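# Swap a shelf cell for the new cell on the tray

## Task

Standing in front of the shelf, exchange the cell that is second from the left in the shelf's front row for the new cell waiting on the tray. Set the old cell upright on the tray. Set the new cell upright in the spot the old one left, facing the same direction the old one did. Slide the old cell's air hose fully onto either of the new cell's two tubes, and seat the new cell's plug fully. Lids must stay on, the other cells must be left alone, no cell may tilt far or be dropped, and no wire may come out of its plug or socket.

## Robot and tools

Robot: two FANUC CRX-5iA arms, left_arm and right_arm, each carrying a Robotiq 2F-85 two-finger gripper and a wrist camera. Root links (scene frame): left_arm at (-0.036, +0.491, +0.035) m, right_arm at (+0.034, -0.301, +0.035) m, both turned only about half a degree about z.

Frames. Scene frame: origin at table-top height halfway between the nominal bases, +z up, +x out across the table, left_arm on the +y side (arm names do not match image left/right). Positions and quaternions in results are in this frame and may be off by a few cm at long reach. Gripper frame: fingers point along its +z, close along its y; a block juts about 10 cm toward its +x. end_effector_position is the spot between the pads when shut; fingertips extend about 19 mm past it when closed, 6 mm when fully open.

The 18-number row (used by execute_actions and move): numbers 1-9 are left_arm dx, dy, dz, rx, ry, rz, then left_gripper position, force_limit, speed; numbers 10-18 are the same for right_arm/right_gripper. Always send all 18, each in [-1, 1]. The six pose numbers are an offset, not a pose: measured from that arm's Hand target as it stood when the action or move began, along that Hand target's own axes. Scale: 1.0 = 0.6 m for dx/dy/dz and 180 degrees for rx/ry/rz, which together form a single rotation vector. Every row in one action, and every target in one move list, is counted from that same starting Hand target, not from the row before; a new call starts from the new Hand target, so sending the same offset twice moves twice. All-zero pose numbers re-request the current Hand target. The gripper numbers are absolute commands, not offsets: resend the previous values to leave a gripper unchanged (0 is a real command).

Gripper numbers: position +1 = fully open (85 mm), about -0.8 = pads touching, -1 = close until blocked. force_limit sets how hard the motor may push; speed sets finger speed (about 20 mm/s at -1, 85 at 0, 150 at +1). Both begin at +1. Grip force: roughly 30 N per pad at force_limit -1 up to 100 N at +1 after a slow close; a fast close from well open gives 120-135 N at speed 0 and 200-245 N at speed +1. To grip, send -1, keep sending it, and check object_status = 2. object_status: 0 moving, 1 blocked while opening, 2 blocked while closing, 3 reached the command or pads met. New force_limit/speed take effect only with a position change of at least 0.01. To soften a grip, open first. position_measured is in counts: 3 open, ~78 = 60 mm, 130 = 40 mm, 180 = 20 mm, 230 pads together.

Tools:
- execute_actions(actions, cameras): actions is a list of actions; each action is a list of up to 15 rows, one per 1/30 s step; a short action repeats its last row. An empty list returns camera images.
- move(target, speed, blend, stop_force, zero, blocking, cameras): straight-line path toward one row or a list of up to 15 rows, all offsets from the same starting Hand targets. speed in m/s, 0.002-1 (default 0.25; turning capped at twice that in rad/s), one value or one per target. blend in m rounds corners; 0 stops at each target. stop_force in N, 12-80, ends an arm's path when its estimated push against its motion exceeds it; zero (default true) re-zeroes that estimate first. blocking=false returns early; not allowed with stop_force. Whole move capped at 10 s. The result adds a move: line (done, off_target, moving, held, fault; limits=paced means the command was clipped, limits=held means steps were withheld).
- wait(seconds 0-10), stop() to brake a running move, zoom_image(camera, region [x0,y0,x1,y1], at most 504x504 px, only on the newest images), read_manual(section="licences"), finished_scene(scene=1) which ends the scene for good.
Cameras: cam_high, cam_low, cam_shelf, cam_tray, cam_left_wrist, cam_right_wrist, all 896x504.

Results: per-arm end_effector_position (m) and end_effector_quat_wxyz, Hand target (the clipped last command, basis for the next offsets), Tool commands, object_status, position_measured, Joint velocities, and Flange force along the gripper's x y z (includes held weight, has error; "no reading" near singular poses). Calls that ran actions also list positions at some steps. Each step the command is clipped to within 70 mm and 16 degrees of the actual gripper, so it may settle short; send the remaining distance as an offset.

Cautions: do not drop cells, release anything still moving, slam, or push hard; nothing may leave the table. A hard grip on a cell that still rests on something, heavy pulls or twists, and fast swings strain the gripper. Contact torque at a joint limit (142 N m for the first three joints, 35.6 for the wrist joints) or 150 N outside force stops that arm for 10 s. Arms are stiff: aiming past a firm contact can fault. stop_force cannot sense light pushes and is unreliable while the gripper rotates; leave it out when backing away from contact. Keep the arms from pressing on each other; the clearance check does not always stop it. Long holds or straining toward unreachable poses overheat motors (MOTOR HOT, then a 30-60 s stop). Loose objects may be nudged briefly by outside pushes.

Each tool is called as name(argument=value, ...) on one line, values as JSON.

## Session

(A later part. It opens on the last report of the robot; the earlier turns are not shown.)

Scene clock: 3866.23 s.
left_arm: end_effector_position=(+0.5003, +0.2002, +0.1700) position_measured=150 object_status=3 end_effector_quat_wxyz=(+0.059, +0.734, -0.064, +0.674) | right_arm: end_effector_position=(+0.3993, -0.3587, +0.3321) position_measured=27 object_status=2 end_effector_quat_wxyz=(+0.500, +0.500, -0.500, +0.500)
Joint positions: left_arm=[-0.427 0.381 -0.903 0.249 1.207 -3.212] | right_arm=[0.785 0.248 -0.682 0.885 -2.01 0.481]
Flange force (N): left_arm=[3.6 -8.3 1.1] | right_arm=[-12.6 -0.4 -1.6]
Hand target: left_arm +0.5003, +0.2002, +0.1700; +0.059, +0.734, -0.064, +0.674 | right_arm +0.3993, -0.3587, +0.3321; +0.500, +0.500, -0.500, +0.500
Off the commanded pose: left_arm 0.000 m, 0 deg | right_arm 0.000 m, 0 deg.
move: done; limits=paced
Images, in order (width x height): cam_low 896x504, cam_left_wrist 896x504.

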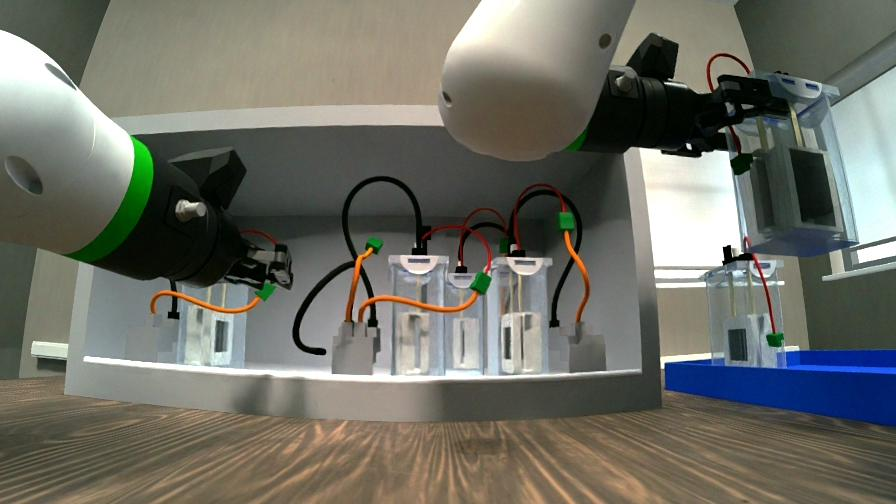

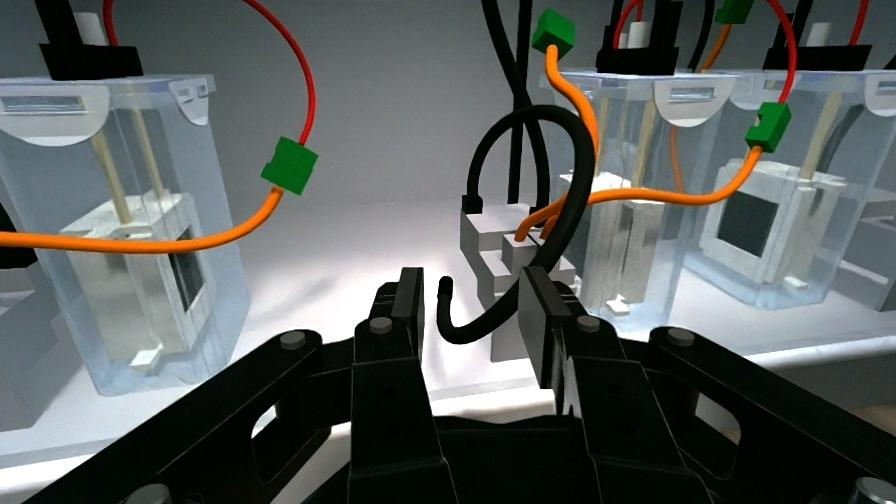

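zoom_image(camera="cam_left_wrist", region=[400, 80, 640, 370])

Scaled by 1.738.

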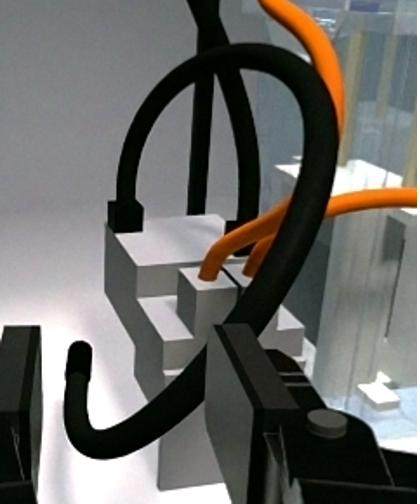

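move(target=[[0,0,-0.05,0,0,0,-0.17,-1,-1,0,0,0,0,0,0,-0.98,0.5,-1],[0.026,0.0405,-0.04,0,0,0.139,-0.17,-1,-1,0,0,0,0,0,0,-0.98,0.5,-1]], speed=0.1, blend=0.005, cameras=["cam_left_wrist","cam_low"])

Scene clock: 3887.23 s.
left_arm: end_effector_position=(+0.4739, +0.1802, +0.1876) position_measured=150 object_status=3 end_effector_quat_wxyz=(-0.089, +0.703, -0.222, +0.670) | right_arm: end_effector_position=(+0.3993, -0.3587, +0.3321) position_measured=27 object_status=2 end_effector_quat_wxyz=(+0.500, +0.500, -0.500, +0.500)
Joint positions: left_arm=[-0.541 0.317 -0.944 0.374 1.194 -3.691] | right_arm=[0.785 0.248 -0.682 0.885 -2.01 0.481]
Flange force (N): left_arm=[-0.4 -8.5 2.0] | right_arm=[-12.8 -0.1 -1.6]
Hand target: left_arm +0.4739, +0.1802, +0.1876; -0.089, +0.703, -0.222, +0.670 | right_arm +0.3993, -0.3587, +0.3321; +0.500, +0.500, -0.500, +0.500
Off the commanded pose: left_arm 0.000 m, 0 deg | right_arm 0.000 m, 0 deg.
move: done
Images, in order (width x height): cam_low 896x504, cam_left_wrist 896x504.

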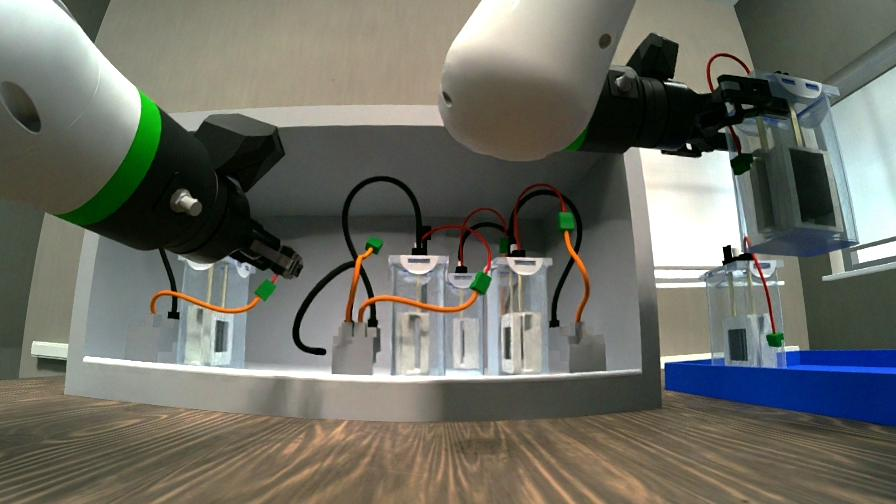

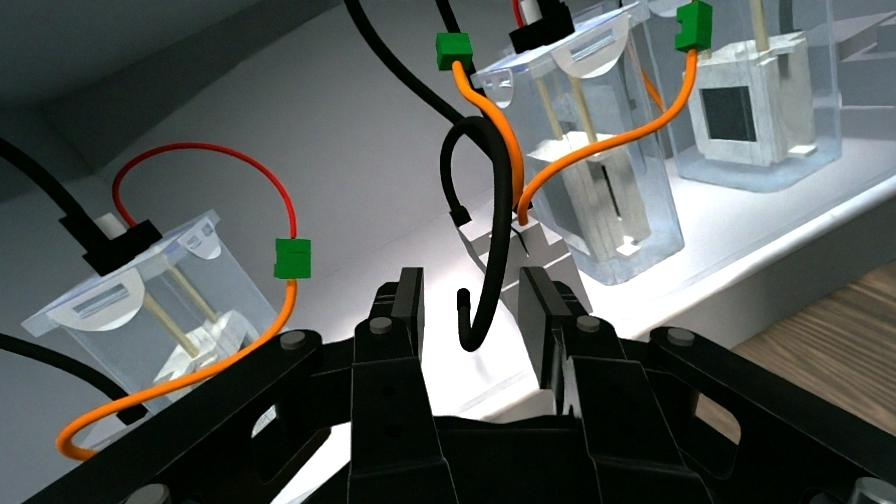

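move(target=[[-0.055,0.0083,0,0,0.05,0,-0.17,-1,-1,0,0,0,0,0,0,-0.98,0.5,-1],[-0.055,0.0083,0.0983,0,0.05,0,-0.17,-1,-1,0,0,0,0,0,0,-0.98,0.5,-1]], speed=0.06, blend=0.005, cameras=["cam_left_wrist","cam_low"])

zoom_image(camera="cam_left_wrist", region=[380, 60, 620, 440])

Scene clock: 3904.03 s.
left_arm: end_effector_position=(+0.5307, +0.1798, +0.1506) position_measured=150 object_status=3 end_effector_quat_wxyz=(-0.071, +0.648, -0.228, +0.723) | right_arm: end_effector_position=(+0.3993, -0.3587, +0.3321) position_measured=27 object_status=2 end_effector_quat_wxyz=(+0.500, +0.500, -0.500, +0.500)
Joint positions: left_arm=[-0.377 0.62 -0.771 0.118 1.449 -3.599] | right_arm=[0.785 0.248 -0.682 0.885 -2.01 0.481]
Flange force (N): left_arm=[-0.6 -6.4 1.9] | right_arm=[-13.0 -0.1 -1.7]
Hand target: left_arm +0.5307, +0.1798, +0.1506; -0.071, +0.648, -0.228, +0.723 | right_arm +0.3993, -0.3587, +0.3321; +0.500, +0.500, -0.500, +0.500
Off the commanded pose: left_arm 0.000 m, 0 deg | right_arm 0.000 m, 0 deg.
move: done
Images, in order (width x height): cam_low 896x504, cam_left_wrist 896x504.

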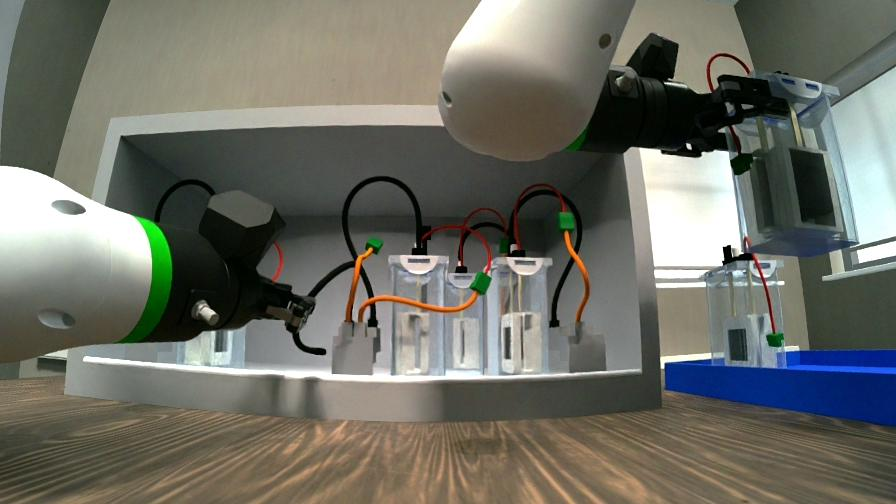

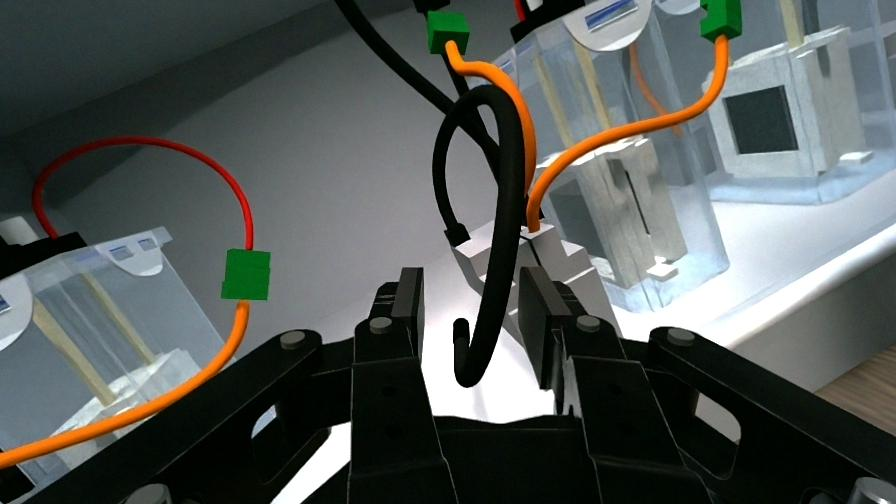

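Scaled by 1.326.

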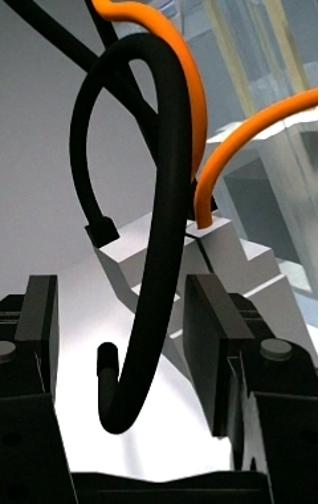

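move(target=[[0,0.01,0.035,0,0,0,-0.17,-1,-1,0,0,0,0,0,0,-0.98,0.5,-1],[0,0.01,0.035,0,0,0,-1,-1,-1,0,0,0,0,0,0,-0.98,0.5,-1]], speed=0.05, cameras=["cam_left_wrist","cam_low"])

zoom_image(camera="cam_left_wrist", region=[380, 60, 620, 440])

Scene clock: 3913.73 s.
left_arm: end_effector_position=(+0.5499, +0.1695, +0.1493) position_measured=210 object_status=0 end_effector_quat_wxyz=(-0.071, +0.648, -0.228, +0.723) | right_arm: end_effector_position=(+0.3993, -0.3587, +0.3321) position_measured=27 object_status=2 end_effector_quat_wxyz=(+0.500, +0.500, -0.500, +0.500)
Joint positions: left_arm=[-0.386 0.641 -0.716 0.128 1.415 -3.605] | right_arm=[0.785 0.248 -0.682 0.885 -2.01 0.481]
Flange force (N): left_arm=[0.3 -6.5 0.9] | right_arm=[-13.0 -0.1 -1.8]
Hand target: left_arm +0.5499, +0.1695, +0.1493; -0.071, +0.648, -0.228, +0.723 | right_arm +0.3993, -0.3587, +0.3321; +0.500, +0.500, -0.500, +0.500
Off the commanded pose: left_arm 0.000 m, 0 deg | right_arm 0.000 m, 0 deg.
move: done
Images, in order (width x height): cam_low 896x504, cam_left_wrist 896x504.

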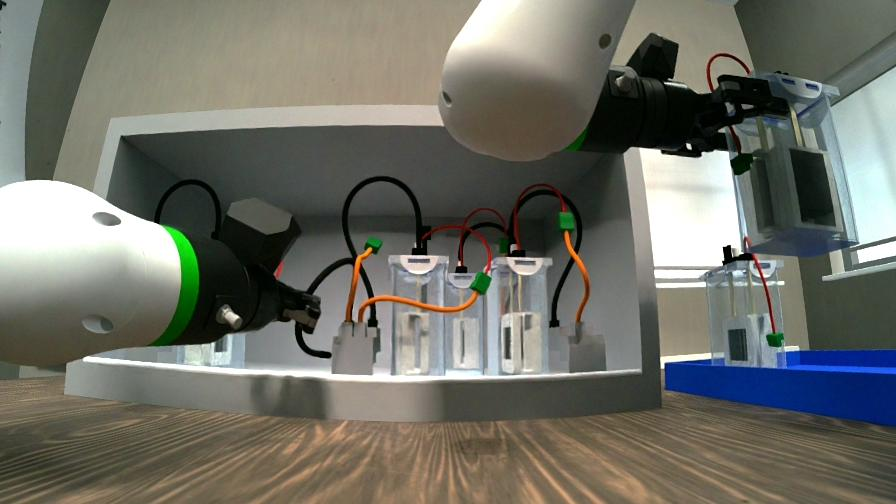

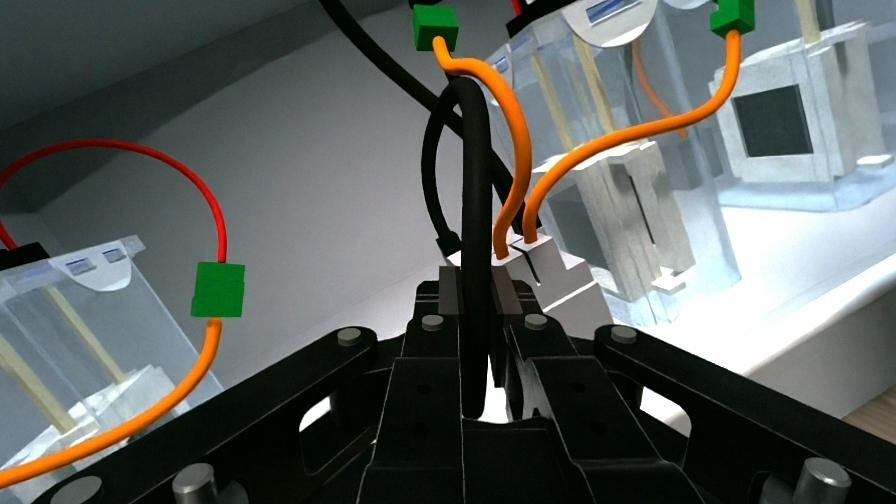

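Scaled by 1.326.

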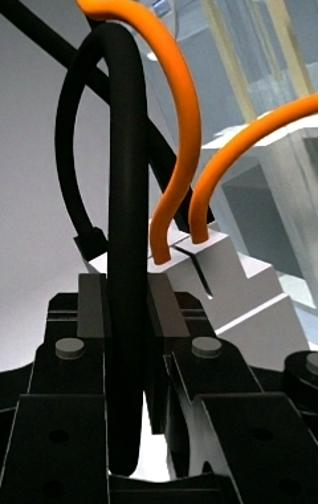

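move(target=[0.132,-0.191,0,-0.0106,-0.0161,-0.139,-1,-1,-1,0,0,0,0,0,0,-0.98,0.5,-1], speed=0.08, cameras=["cam_left_wrist","cam_low","cam_shelf"])

Scene clock: 3931.33 s.
left_arm: end_effector_position=(+0.5600, +0.2395, +0.2693) position_measured=210 object_status=2 end_effector_quat_wxyz=(+0.092, +0.701, -0.092, +0.701) | right_arm: end_effector_position=(+0.3993, -0.3587, +0.3321) position_measured=27 object_status=2 end_effector_quat_wxyz=(+0.500, +0.500, -0.500, +0.500)
Joint positions: left_arm=[-0.156 0.173 -0.747 -0.156 0.926 -3.047] | right_arm=[0.785 0.248 -0.682 0.885 -2.01 0.481]
Flange force (N): left_arm=[3.4 -6.7 -1.1] | right_arm=[-12.9 0.0 -1.6]
Hand target: left_arm +0.5601, +0.2395, +0.2693; +0.092, +0.701, -0.092, +0.701 | right_arm +0.3993, -0.3587, +0.3321; +0.500, +0.500, -0.500, +0.500
Off the commanded pose: left_arm 0.000 m, 0 deg | right_arm 0.000 m, 0 deg.
move: done
Images, in order (width x height): cam_low 896x504, cam_shelf 896x504, cam_left_wrist 896x504.

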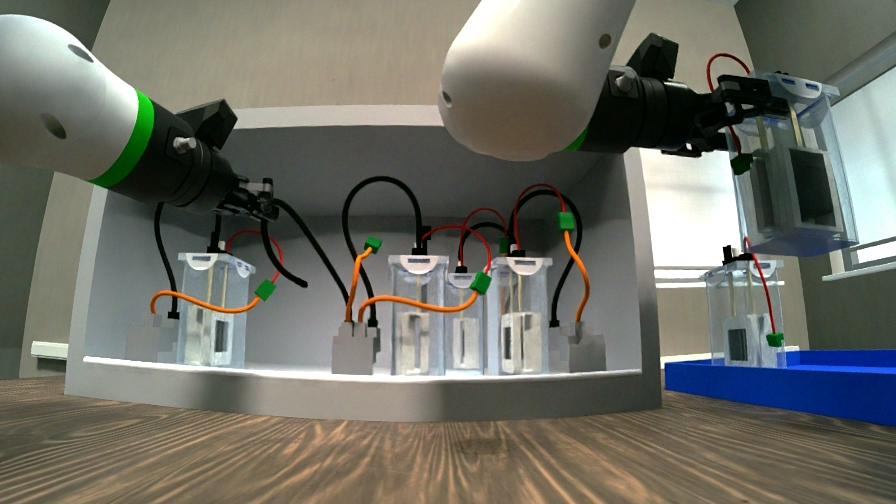

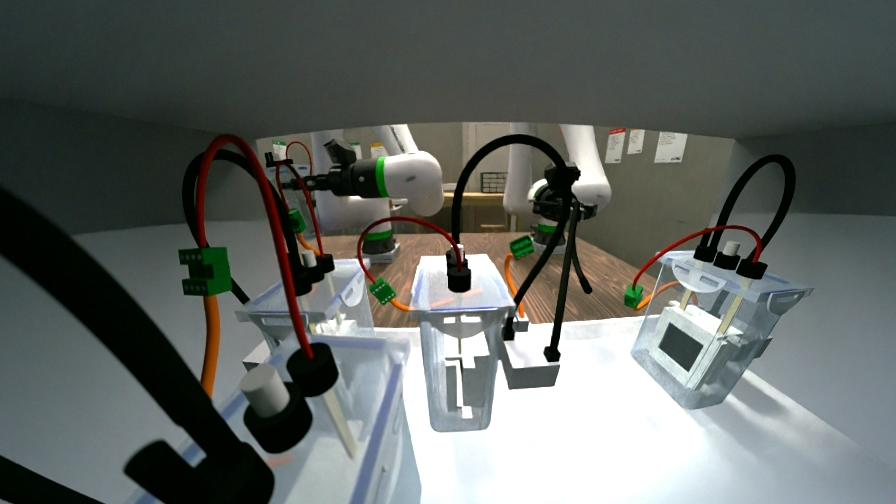

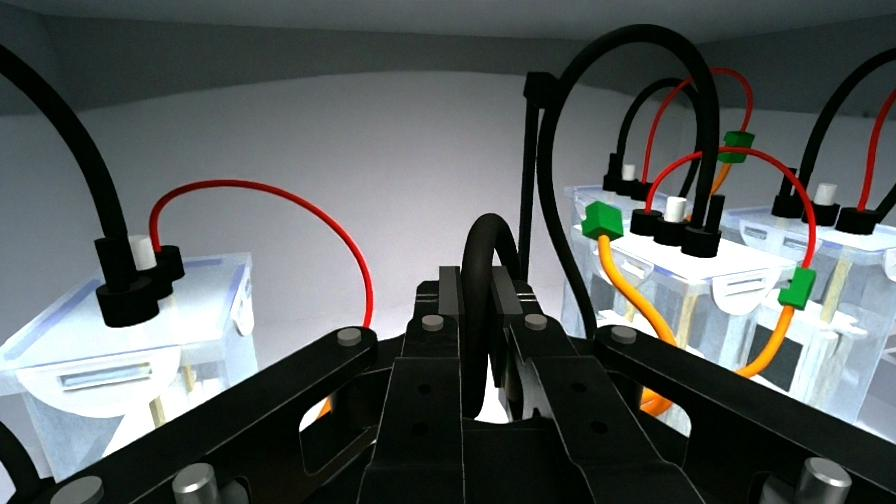

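move(target=[[0,0,0,0,0,0,-0.6,-1,-1,0,0,0,0,0,0,-0.98,0.5,-1],[-0.06,0,0.008,0,0.05,0,-0.6,-1,-1,0,0,0,0,0,0,-0.98,0.5,-1],[-0.06,0,0.008,0,0.05,0,-1,-1,-1,0,0,0,0,0,0,-0.98,0.5,-1]], speed=0.06, cameras=["cam_left_wrist","cam_low","cam_shelf"])

Scene clock: 3942.57 s.
left_arm: end_effector_position=(+0.5647, +0.2382, +0.2333) position_measured=209 object_status=2 end_effector_quat_wxyz=(+0.099, +0.644, -0.085, +0.754) | right_arm: end_effector_position=(+0.3993, -0.3587, +0.3321) position_measured=27 object_status=2 end_effector_quat_wxyz=(+0.500, +0.500, -0.500, +0.500)
Joint positions: left_arm=[-0.158 0.448 -0.739 -0.125 1.347 -3.095] | right_arm=[0.785 0.248 -0.682 0.885 -2.01 0.481]
Flange force (N): left_arm=[3.8 -6.6 0.1] | right_arm=[-12.9 -0.1 -2.1]
Hand target: left_arm +0.5647, +0.2382, +0.2333; +0.099, +0.644, -0.085, +0.754 | right_arm +0.3993, -0.3587, +0.3321; +0.500, +0.500, -0.500, +0.500
Off the commanded pose: left_arm 0.000 m, 0 deg | right_arm 0.000 m, 0 deg.
move: done
Images, in order (width x height): cam_low 896x504, cam_shelf 896x504, cam_left_wrist 896x504.

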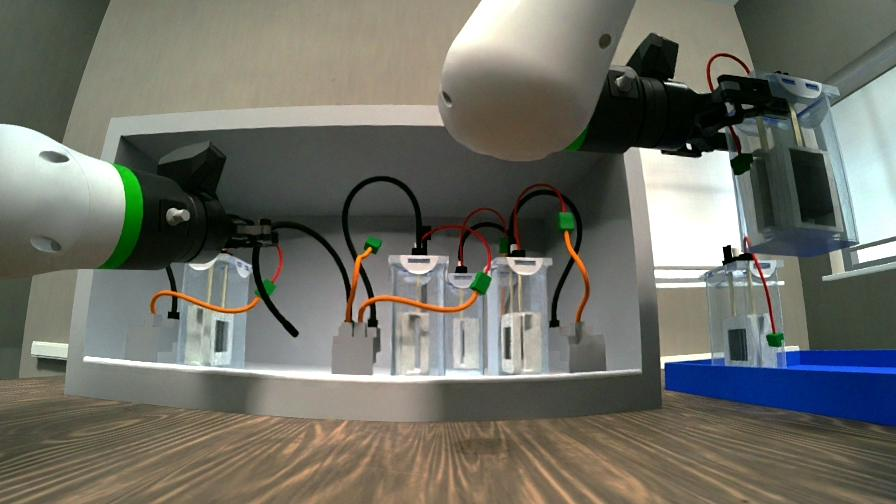

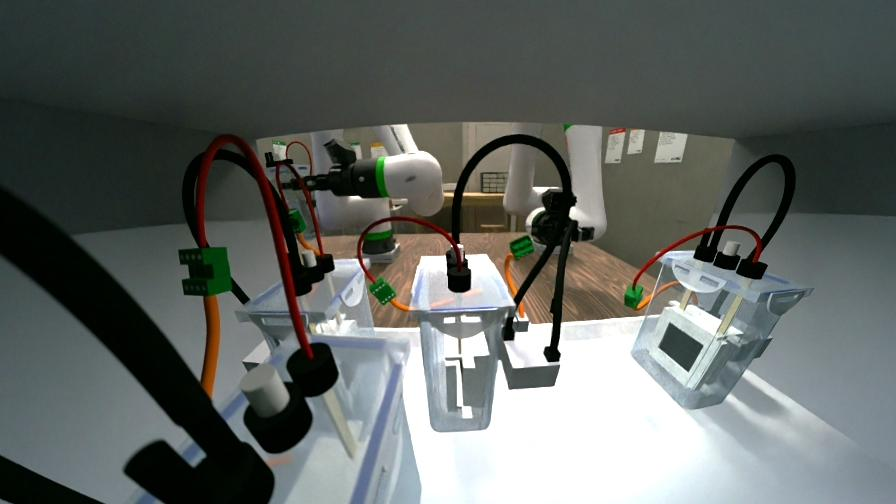

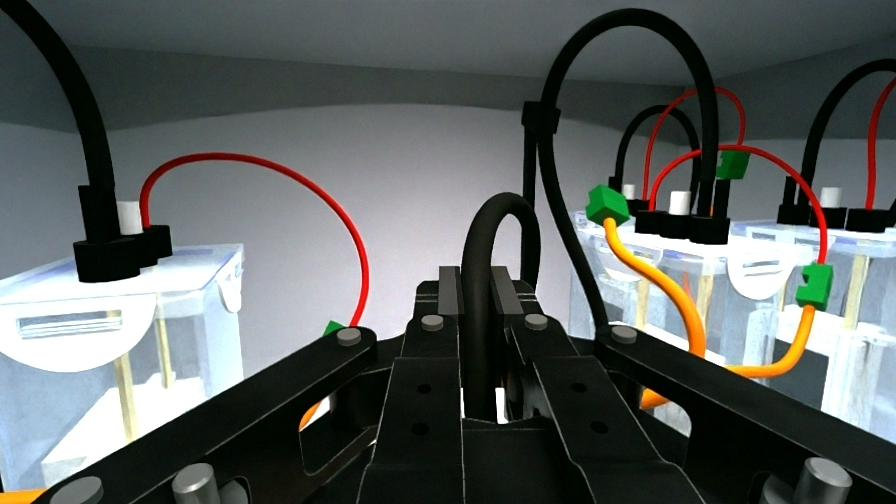

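move(target=[[0,0,0,0,0,0,-0.6,-1,-1,0,0,0,0,0,0,-0.98,0.5,-1],[-0.075,-0.008,0.008,0,0.02,0.0,-0.6,-1,-1,0,0,0,0,0,0,-0.98,0.5,-1],[-0.075,-0.008,0.008,0,0.02,0.0,-1,-1,-1,0,0,0,0,0,0,-0.98,0.5,-1]], speed=0.06, cameras=["cam_left_wrist","cam_low","cam_shelf"])

Scene clock: 3954.33 s.
left_arm: end_effector_position=(+0.5773, +0.2398, +0.1896) position_measured=210 object_status=2 end_effector_quat_wxyz=(+0.102, +0.620, -0.082, +0.774) | right_arm: end_effector_position=(+0.3993, -0.3587, +0.3321) position_measured=27 object_status=2 end_effector_quat_wxyz=(+0.500, +0.500, -0.500, +0.500)
Joint positions: left_arm=[-0.149 0.663 -0.667 -0.128 1.552 -3.11] | right_arm=[0.785 0.248 -0.682 0.885 -2.01 0.481]
Flange force (N): left_arm=[2.9 -5.4 0.3] | right_arm=[-13.0 -0.4 -1.8]
Hand target: left_arm +0.5773, +0.2398, +0.1896; +0.102, +0.620, -0.082, +0.774 | right_arm +0.3993, -0.3587, +0.3321; +0.500, +0.500, -0.500, +0.500
Off the commanded pose: left_arm 0.000 m, 0 deg | right_arm 0.000 m, 0 deg.
move: done
Images, in order (width x height): cam_low 896x504, cam_shelf 896x504, cam_left_wrist 896x504.

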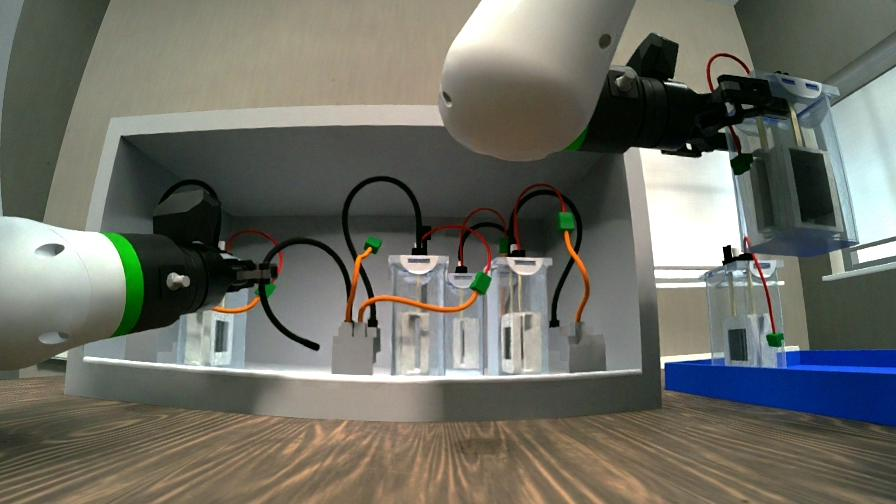

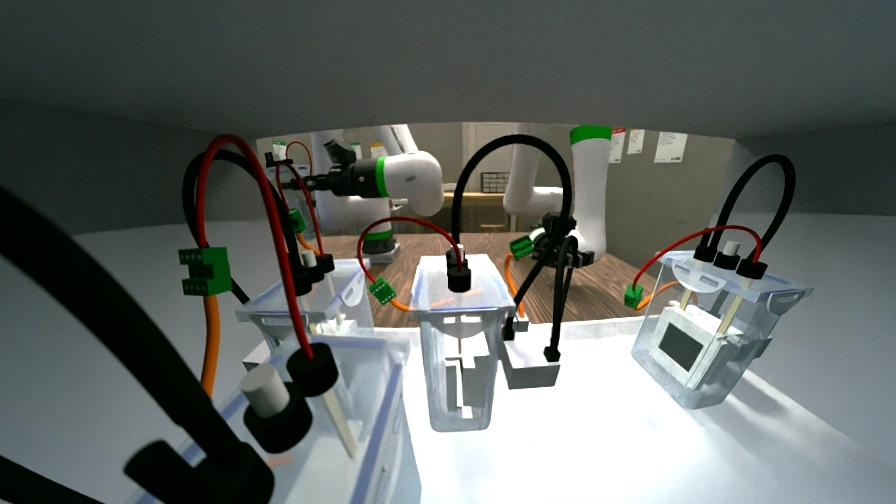

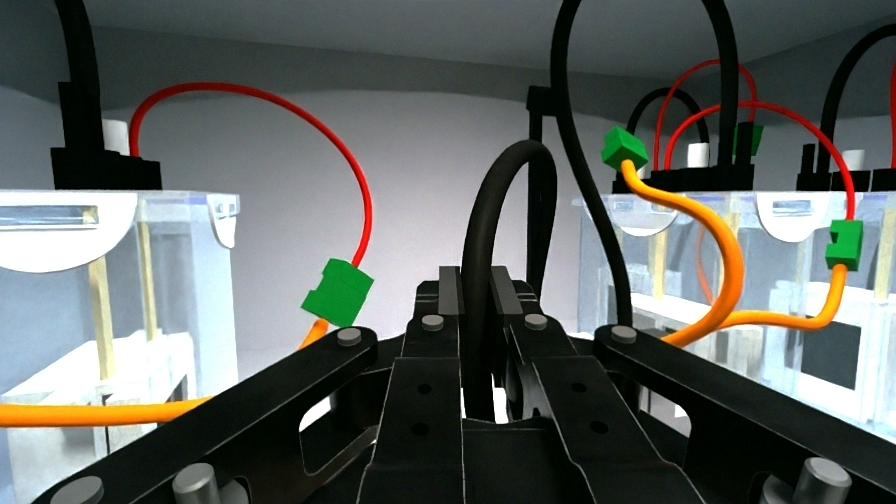

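move(target=[0.1,0.0488,-0.0652,-0.0371,-0.4585,0.0202,-1,-1,-1,0,0,0,0,0,0,-0.98,0.5,-1], speed=0.2, cameras=["cam_left_wrist","cam_low","cam_high"])

Scene clock: 3979.80 s.
left_arm: end_effector_position=(+0.5202, +0.2248, +0.2396) position_measured=210 object_status=2 end_effector_quat_wxyz=(+0.033, +0.967, -0.188, +0.170) | right_arm: end_effector_position=(+0.3993, -0.3587, +0.3321) position_measured=27 object_status=2 end_effector_quat_wxyz=(+0.500, +0.500, -0.500, +0.500)
Joint positions: left_arm=[-0.221 0.178 -0.055 0.074 -0.996 -3.353] | right_arm=[0.785 0.248 -0.682 0.885 -2.01 0.481]
Flange force (N): left_arm=[-0.3 -2.2 -1.8] | right_arm=[-13.0 -0.3 -1.4]
Hand target: left_arm +0.5202, +0.2248, +0.2396; +0.033, +0.967, -0.188, +0.170 | right_arm +0.3993, -0.3587, +0.3321; +0.500, +0.500, -0.500, +0.500
Off the commanded pose: left_arm 0.000 m, 0 deg | right_arm 0.000 m, 0 deg.
move: done
Images, in order (width x height): cam_high 896x504, cam_low 896x504, cam_left_wrist 896x504.

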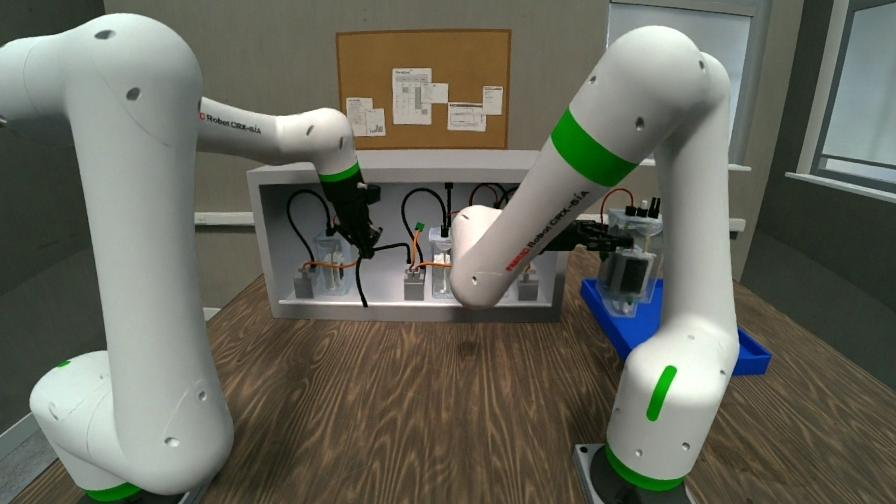

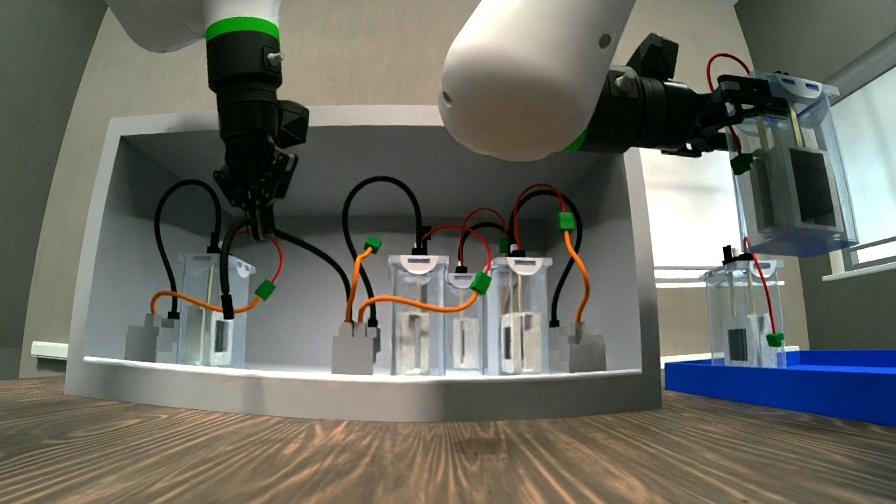

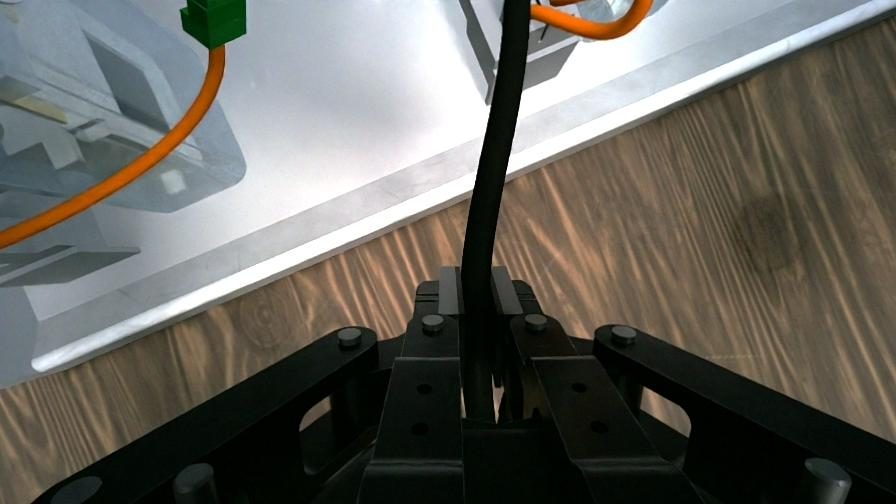

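move(target=[[-0.0862,-0.003,0.1283,0,-0.0833,0,-1,-1,-1,0,0,0,0,0,0,-0.98,0.5,-1],[-0.0862,-0.003,0.1283,0,-0.0833,0,-0.6,-1,-1,0,0,0,0,0,0,-0.98,0.5,-1],[-0.1627,-0.0042,0.1005,0,-0.0833,0,-0.6,-1,-1,0,0,0,0,0,0,-0.98,0.5,-1],[-0.1627,-0.0042,0.1005,0,-0.0833,0,-1,-1,-1,0,0,0,0,0,0,-0.98,0.5,-1]], speed=0.1, cameras=["cam_left_wrist","cam_low","cam_high"])

Scene clock: 3995.13 s.
left_arm: end_effector_position=(+0.4552, +0.2538, +0.1496) position_measured=230 object_status=3 end_effector_quat_wxyz=(+0.008, +0.981, -0.190, +0.043) | right_arm: end_effector_position=(+0.3993, -0.3587, +0.3321) position_measured=27 object_status=2 end_effector_quat_wxyz=(+0.500, +0.500, -0.500, +0.500)
Joint positions: left_arm=[-0.218 0.249 -0.128 0.018 -1.108 -3.333] | right_arm=[0.785 0.248 -0.682 0.885 -2.01 0.481]
Flange force (N): left_arm=[-0.1 -2.1 -2.3] | right_arm=[-12.8 0.1 -1.1]
Hand target: left_arm +0.4552, +0.2538, +0.1496; +0.008, +0.981, -0.190, +0.043 | right_arm +0.3993, -0.3587, +0.3321; +0.500, +0.500, -0.500, +0.500
Off the commanded pose: left_arm 0.000 m, 0 deg | right_arm 0.000 m, 0 deg.
move: done
Images, in order (width x height): cam_high 896x504, cam_low 896x504, cam_left_wrist 896x504.

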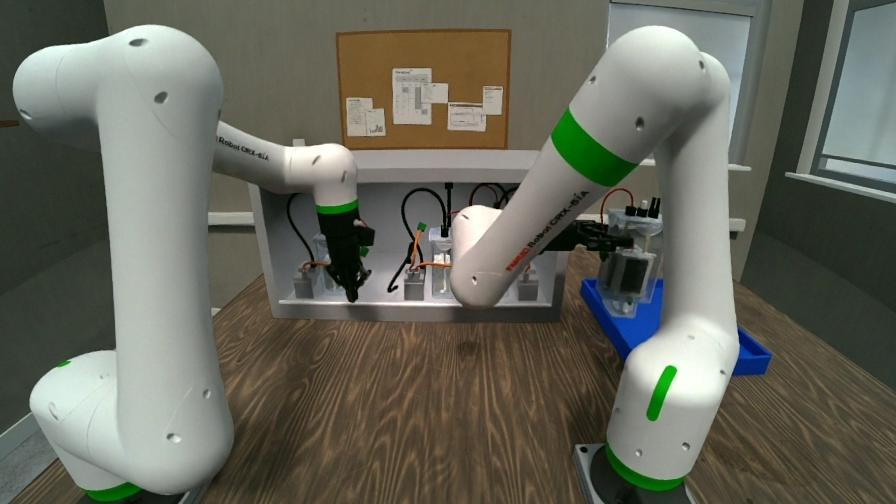

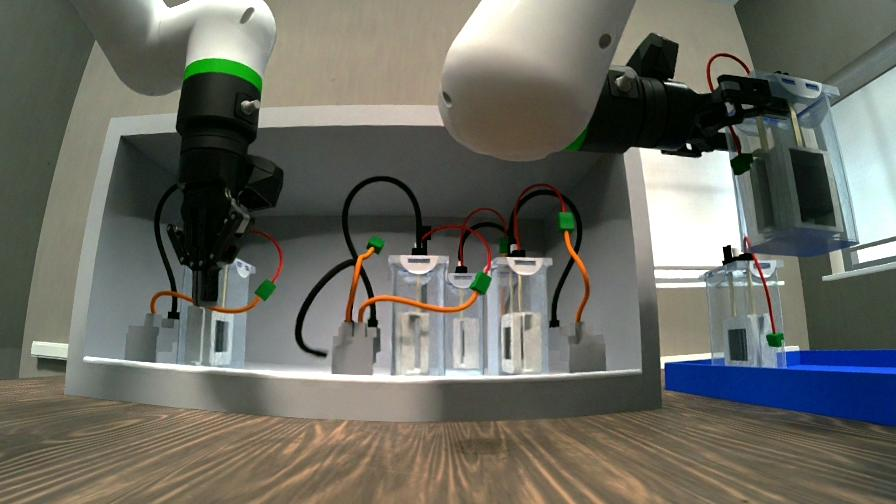

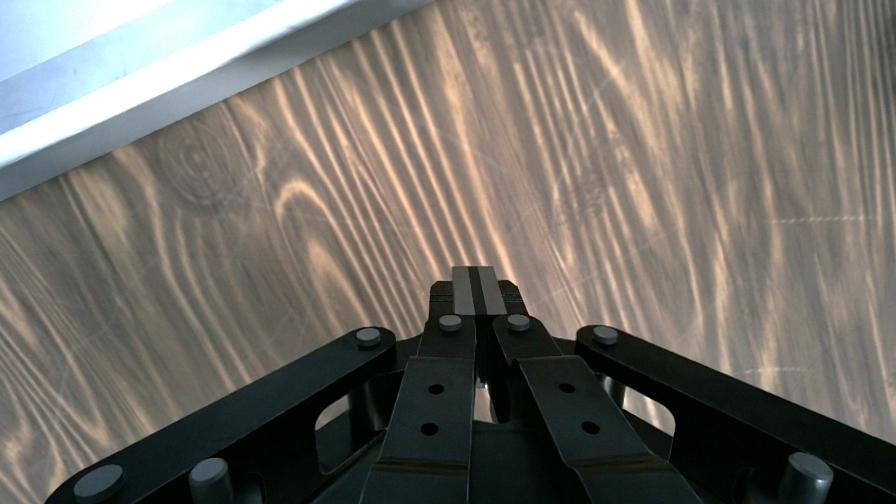

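move(target=[0,0,0,0,0,0,-1,-1,-1,-0.0536,0.0655,0.1022,0,0,0,-0.98,0.5,-1], speed=0.1, cameras=["cam_tray","cam_right_wrist"])

Scene clock: 4034.57 s.
left_arm: end_effector_position=(+0.4552, +0.2538, +0.1496) position_measured=230 object_status=3 end_effector_quat_wxyz=(+0.008, +0.981, -0.190, +0.043) | right_arm: end_effector_position=(+0.3600, -0.4200, +0.2999) position_measured=27 object_status=2 end_effector_quat_wxyz=(+0.500, +0.500, -0.500, +0.500)
Joint positions: left_arm=[-0.218 0.249 -0.128 0.018 -1.108 -3.333] | right_arm=[0.744 0.172 -0.88 0.886 -1.916 0.395]
Flange force (N): left_arm=[-0.1 -1.7 -1.9] | right_arm=[-13.0 -0.3 -2.6]
Hand target: left_arm +0.4552, +0.2538, +0.1496; +0.008, +0.981, -0.190, +0.043 | right_arm +0.3599, -0.4200, +0.2999; +0.500, +0.500, -0.500, +0.500
Off the commanded pose: left_arm 0.000 m, 0 deg | right_arm 0.000 m, 0 deg.
move: done
Images, in order (width x height): cam_tray 896x504, cam_right_wrist 896x504.

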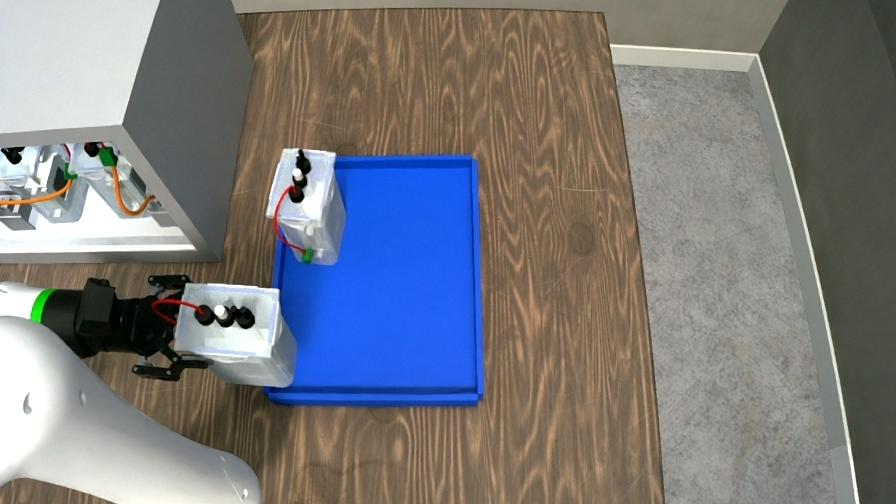

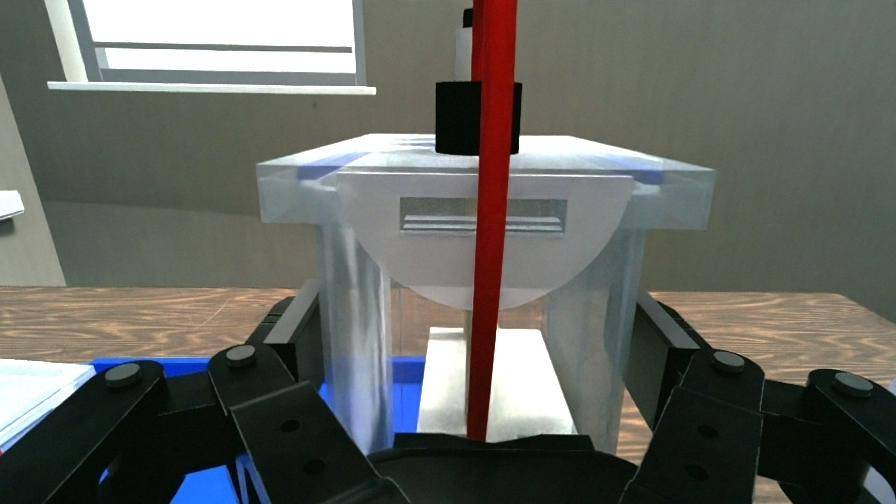

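move(target=[0,0,0,0,0,0,-1,-1,-1,-0.2333,0,0,0,0,0,-0.98,0.5,-1], speed=0.1, cameras=["cam_tray"])

move(target=[0,0,0,0,0,0,-1,-1,-1,-0.0667,0,0,0,0,0,-0.98,0.5,-1], speed=0.01, stop_force=12, cameras=["cam_tray"])

Scene clock: 4043.40 s.
left_arm: end_effector_position=(+0.4552, +0.2538, +0.1496) position_measured=230 object_status=3 end_effector_quat_wxyz=(+0.008, +0.981, -0.190, +0.043) | right_arm: end_effector_position=(+0.3597, -0.4199, +0.1868) position_measured=27 object_status=2 end_effector_quat_wxyz=(+0.501, +0.499, -0.499, +0.501)
Joint positions: left_arm=[-0.218 0.249 -0.128 0.018 -1.108 -3.333] | right_arm=[0.765 0.469 -0.887 0.808 -1.725 0.154]
Flange force (N): left_arm=[0.0 -1.9 -2.3] | right_arm=[50.8 -2.3 -1.1]
Flange force when the fault began (N): right_arm=[120.5 2.8 -10.3]
Hand target: left_arm +0.4552, +0.2538, +0.1496; +0.008, +0.981, -0.190, +0.043 | right_arm +0.3597, -0.4199, +0.1868; +0.501, +0.499, -0.499, +0.501 (not the last commanded pose)
Tool commands: left_gripper/position=-1.0 left_gripper/force_limit=-1.0 left_gripper/speed=-1.0 right_gripper/position=-0.976471 right_gripper/force_limit=+0.498039 right_gripper/speed=-1.0
Off the commanded pose: left_arm 0.000 m, 0 deg | right_arm 0.027 m, 0 deg.
TORQUE FAULT: the external load on joint 5 (wrist pitch) of the right arm reached its load limit, and that arm stopped. A torque fault puts only its own arm into a fault stop. That arm's remaining commands of this call were not run. That arm may still press on what stopped it. That arm is still stopped at the end of this call. That arm stays stopped for about 10 more seconds. Until then a move that you send moves the other arm only, and its call returns only when the move has ended. Once the stop has ended, the next robot result says so. If the stop ends while you think or write, that arm runs what you send next, counted from a new Hand target: where the arm stands when the stop ends. While its stop runs, that arm takes no new command, but its gripper still runs the gripper command that each later call begins with. Until it ends, the stop uses up actions while you think or wait. An arm that is not stopped still takes commands.
move: fault (right_arm)
Images, in order (width x height): cam_tray 896x504.

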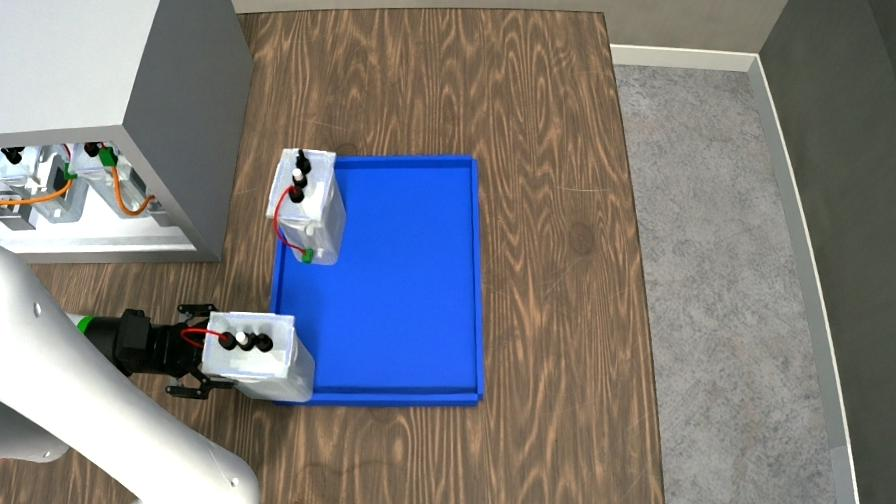

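not run: an earlier result of this reply reported a stop or a fault. Calls in your next reply go to the robot.

wait(seconds=3)

Scene clock: 4054.70 s.
left_arm: end_effector_position=(+0.4552, +0.2538, +0.1496) position_measured=230 object_status=3 end_effector_quat_wxyz=(+0.008, +0.981, -0.190, +0.043) | right_arm: end_effector_position=(+0.3597, -0.4199, +0.1868) position_measured=27 object_status=2 end_effector_quat_wxyz=(+0.501, +0.499, -0.499, +0.501)
Joint positions: left_arm=[-0.218 0.249 -0.128 0.018 -1.108 -3.333] | right_arm=[0.765 0.469 -0.887 0.808 -1.725 0.154]
Flange force (N): left_arm=[-0.6 -2.9 -2.7] | right_arm=[50.8 -1.8 -1.4]
Hand target: left_arm +0.4552, +0.2538, +0.1496; +0.008, +0.981, -0.190, +0.043 | right_arm +0.3597, -0.4199, +0.1868; +0.501, +0.499, -0.499, +0.501 (not the last commanded pose)
Tool commands: left_gripper/position=-1.0 left_gripper/force_limit=-1.0 left_gripper/speed=-1.0 right_gripper/position=-0.976471 right_gripper/force_limit=+0.498039 right_gripper/speed=-1.0
Off the commanded pose: left_arm 0.000 m, 0 deg | right_arm 0.027 m, 0 deg.
TORQUE FAULT, CONTINUED: the right arm's stop, for the torque fault of joint 5 (wrist pitch) that an earlier result reported, is over. The rest of the stop counts as 19 of the actions that you can send in this scene. That arm's target is now where it stood when the stop ended, not its last command. That arm keeps its grip as last carried out and accepts commands again: back off and push less far. That arm stops again whenever a joint's load reaches its limit.
wait: 3.00 s; at rest from the start


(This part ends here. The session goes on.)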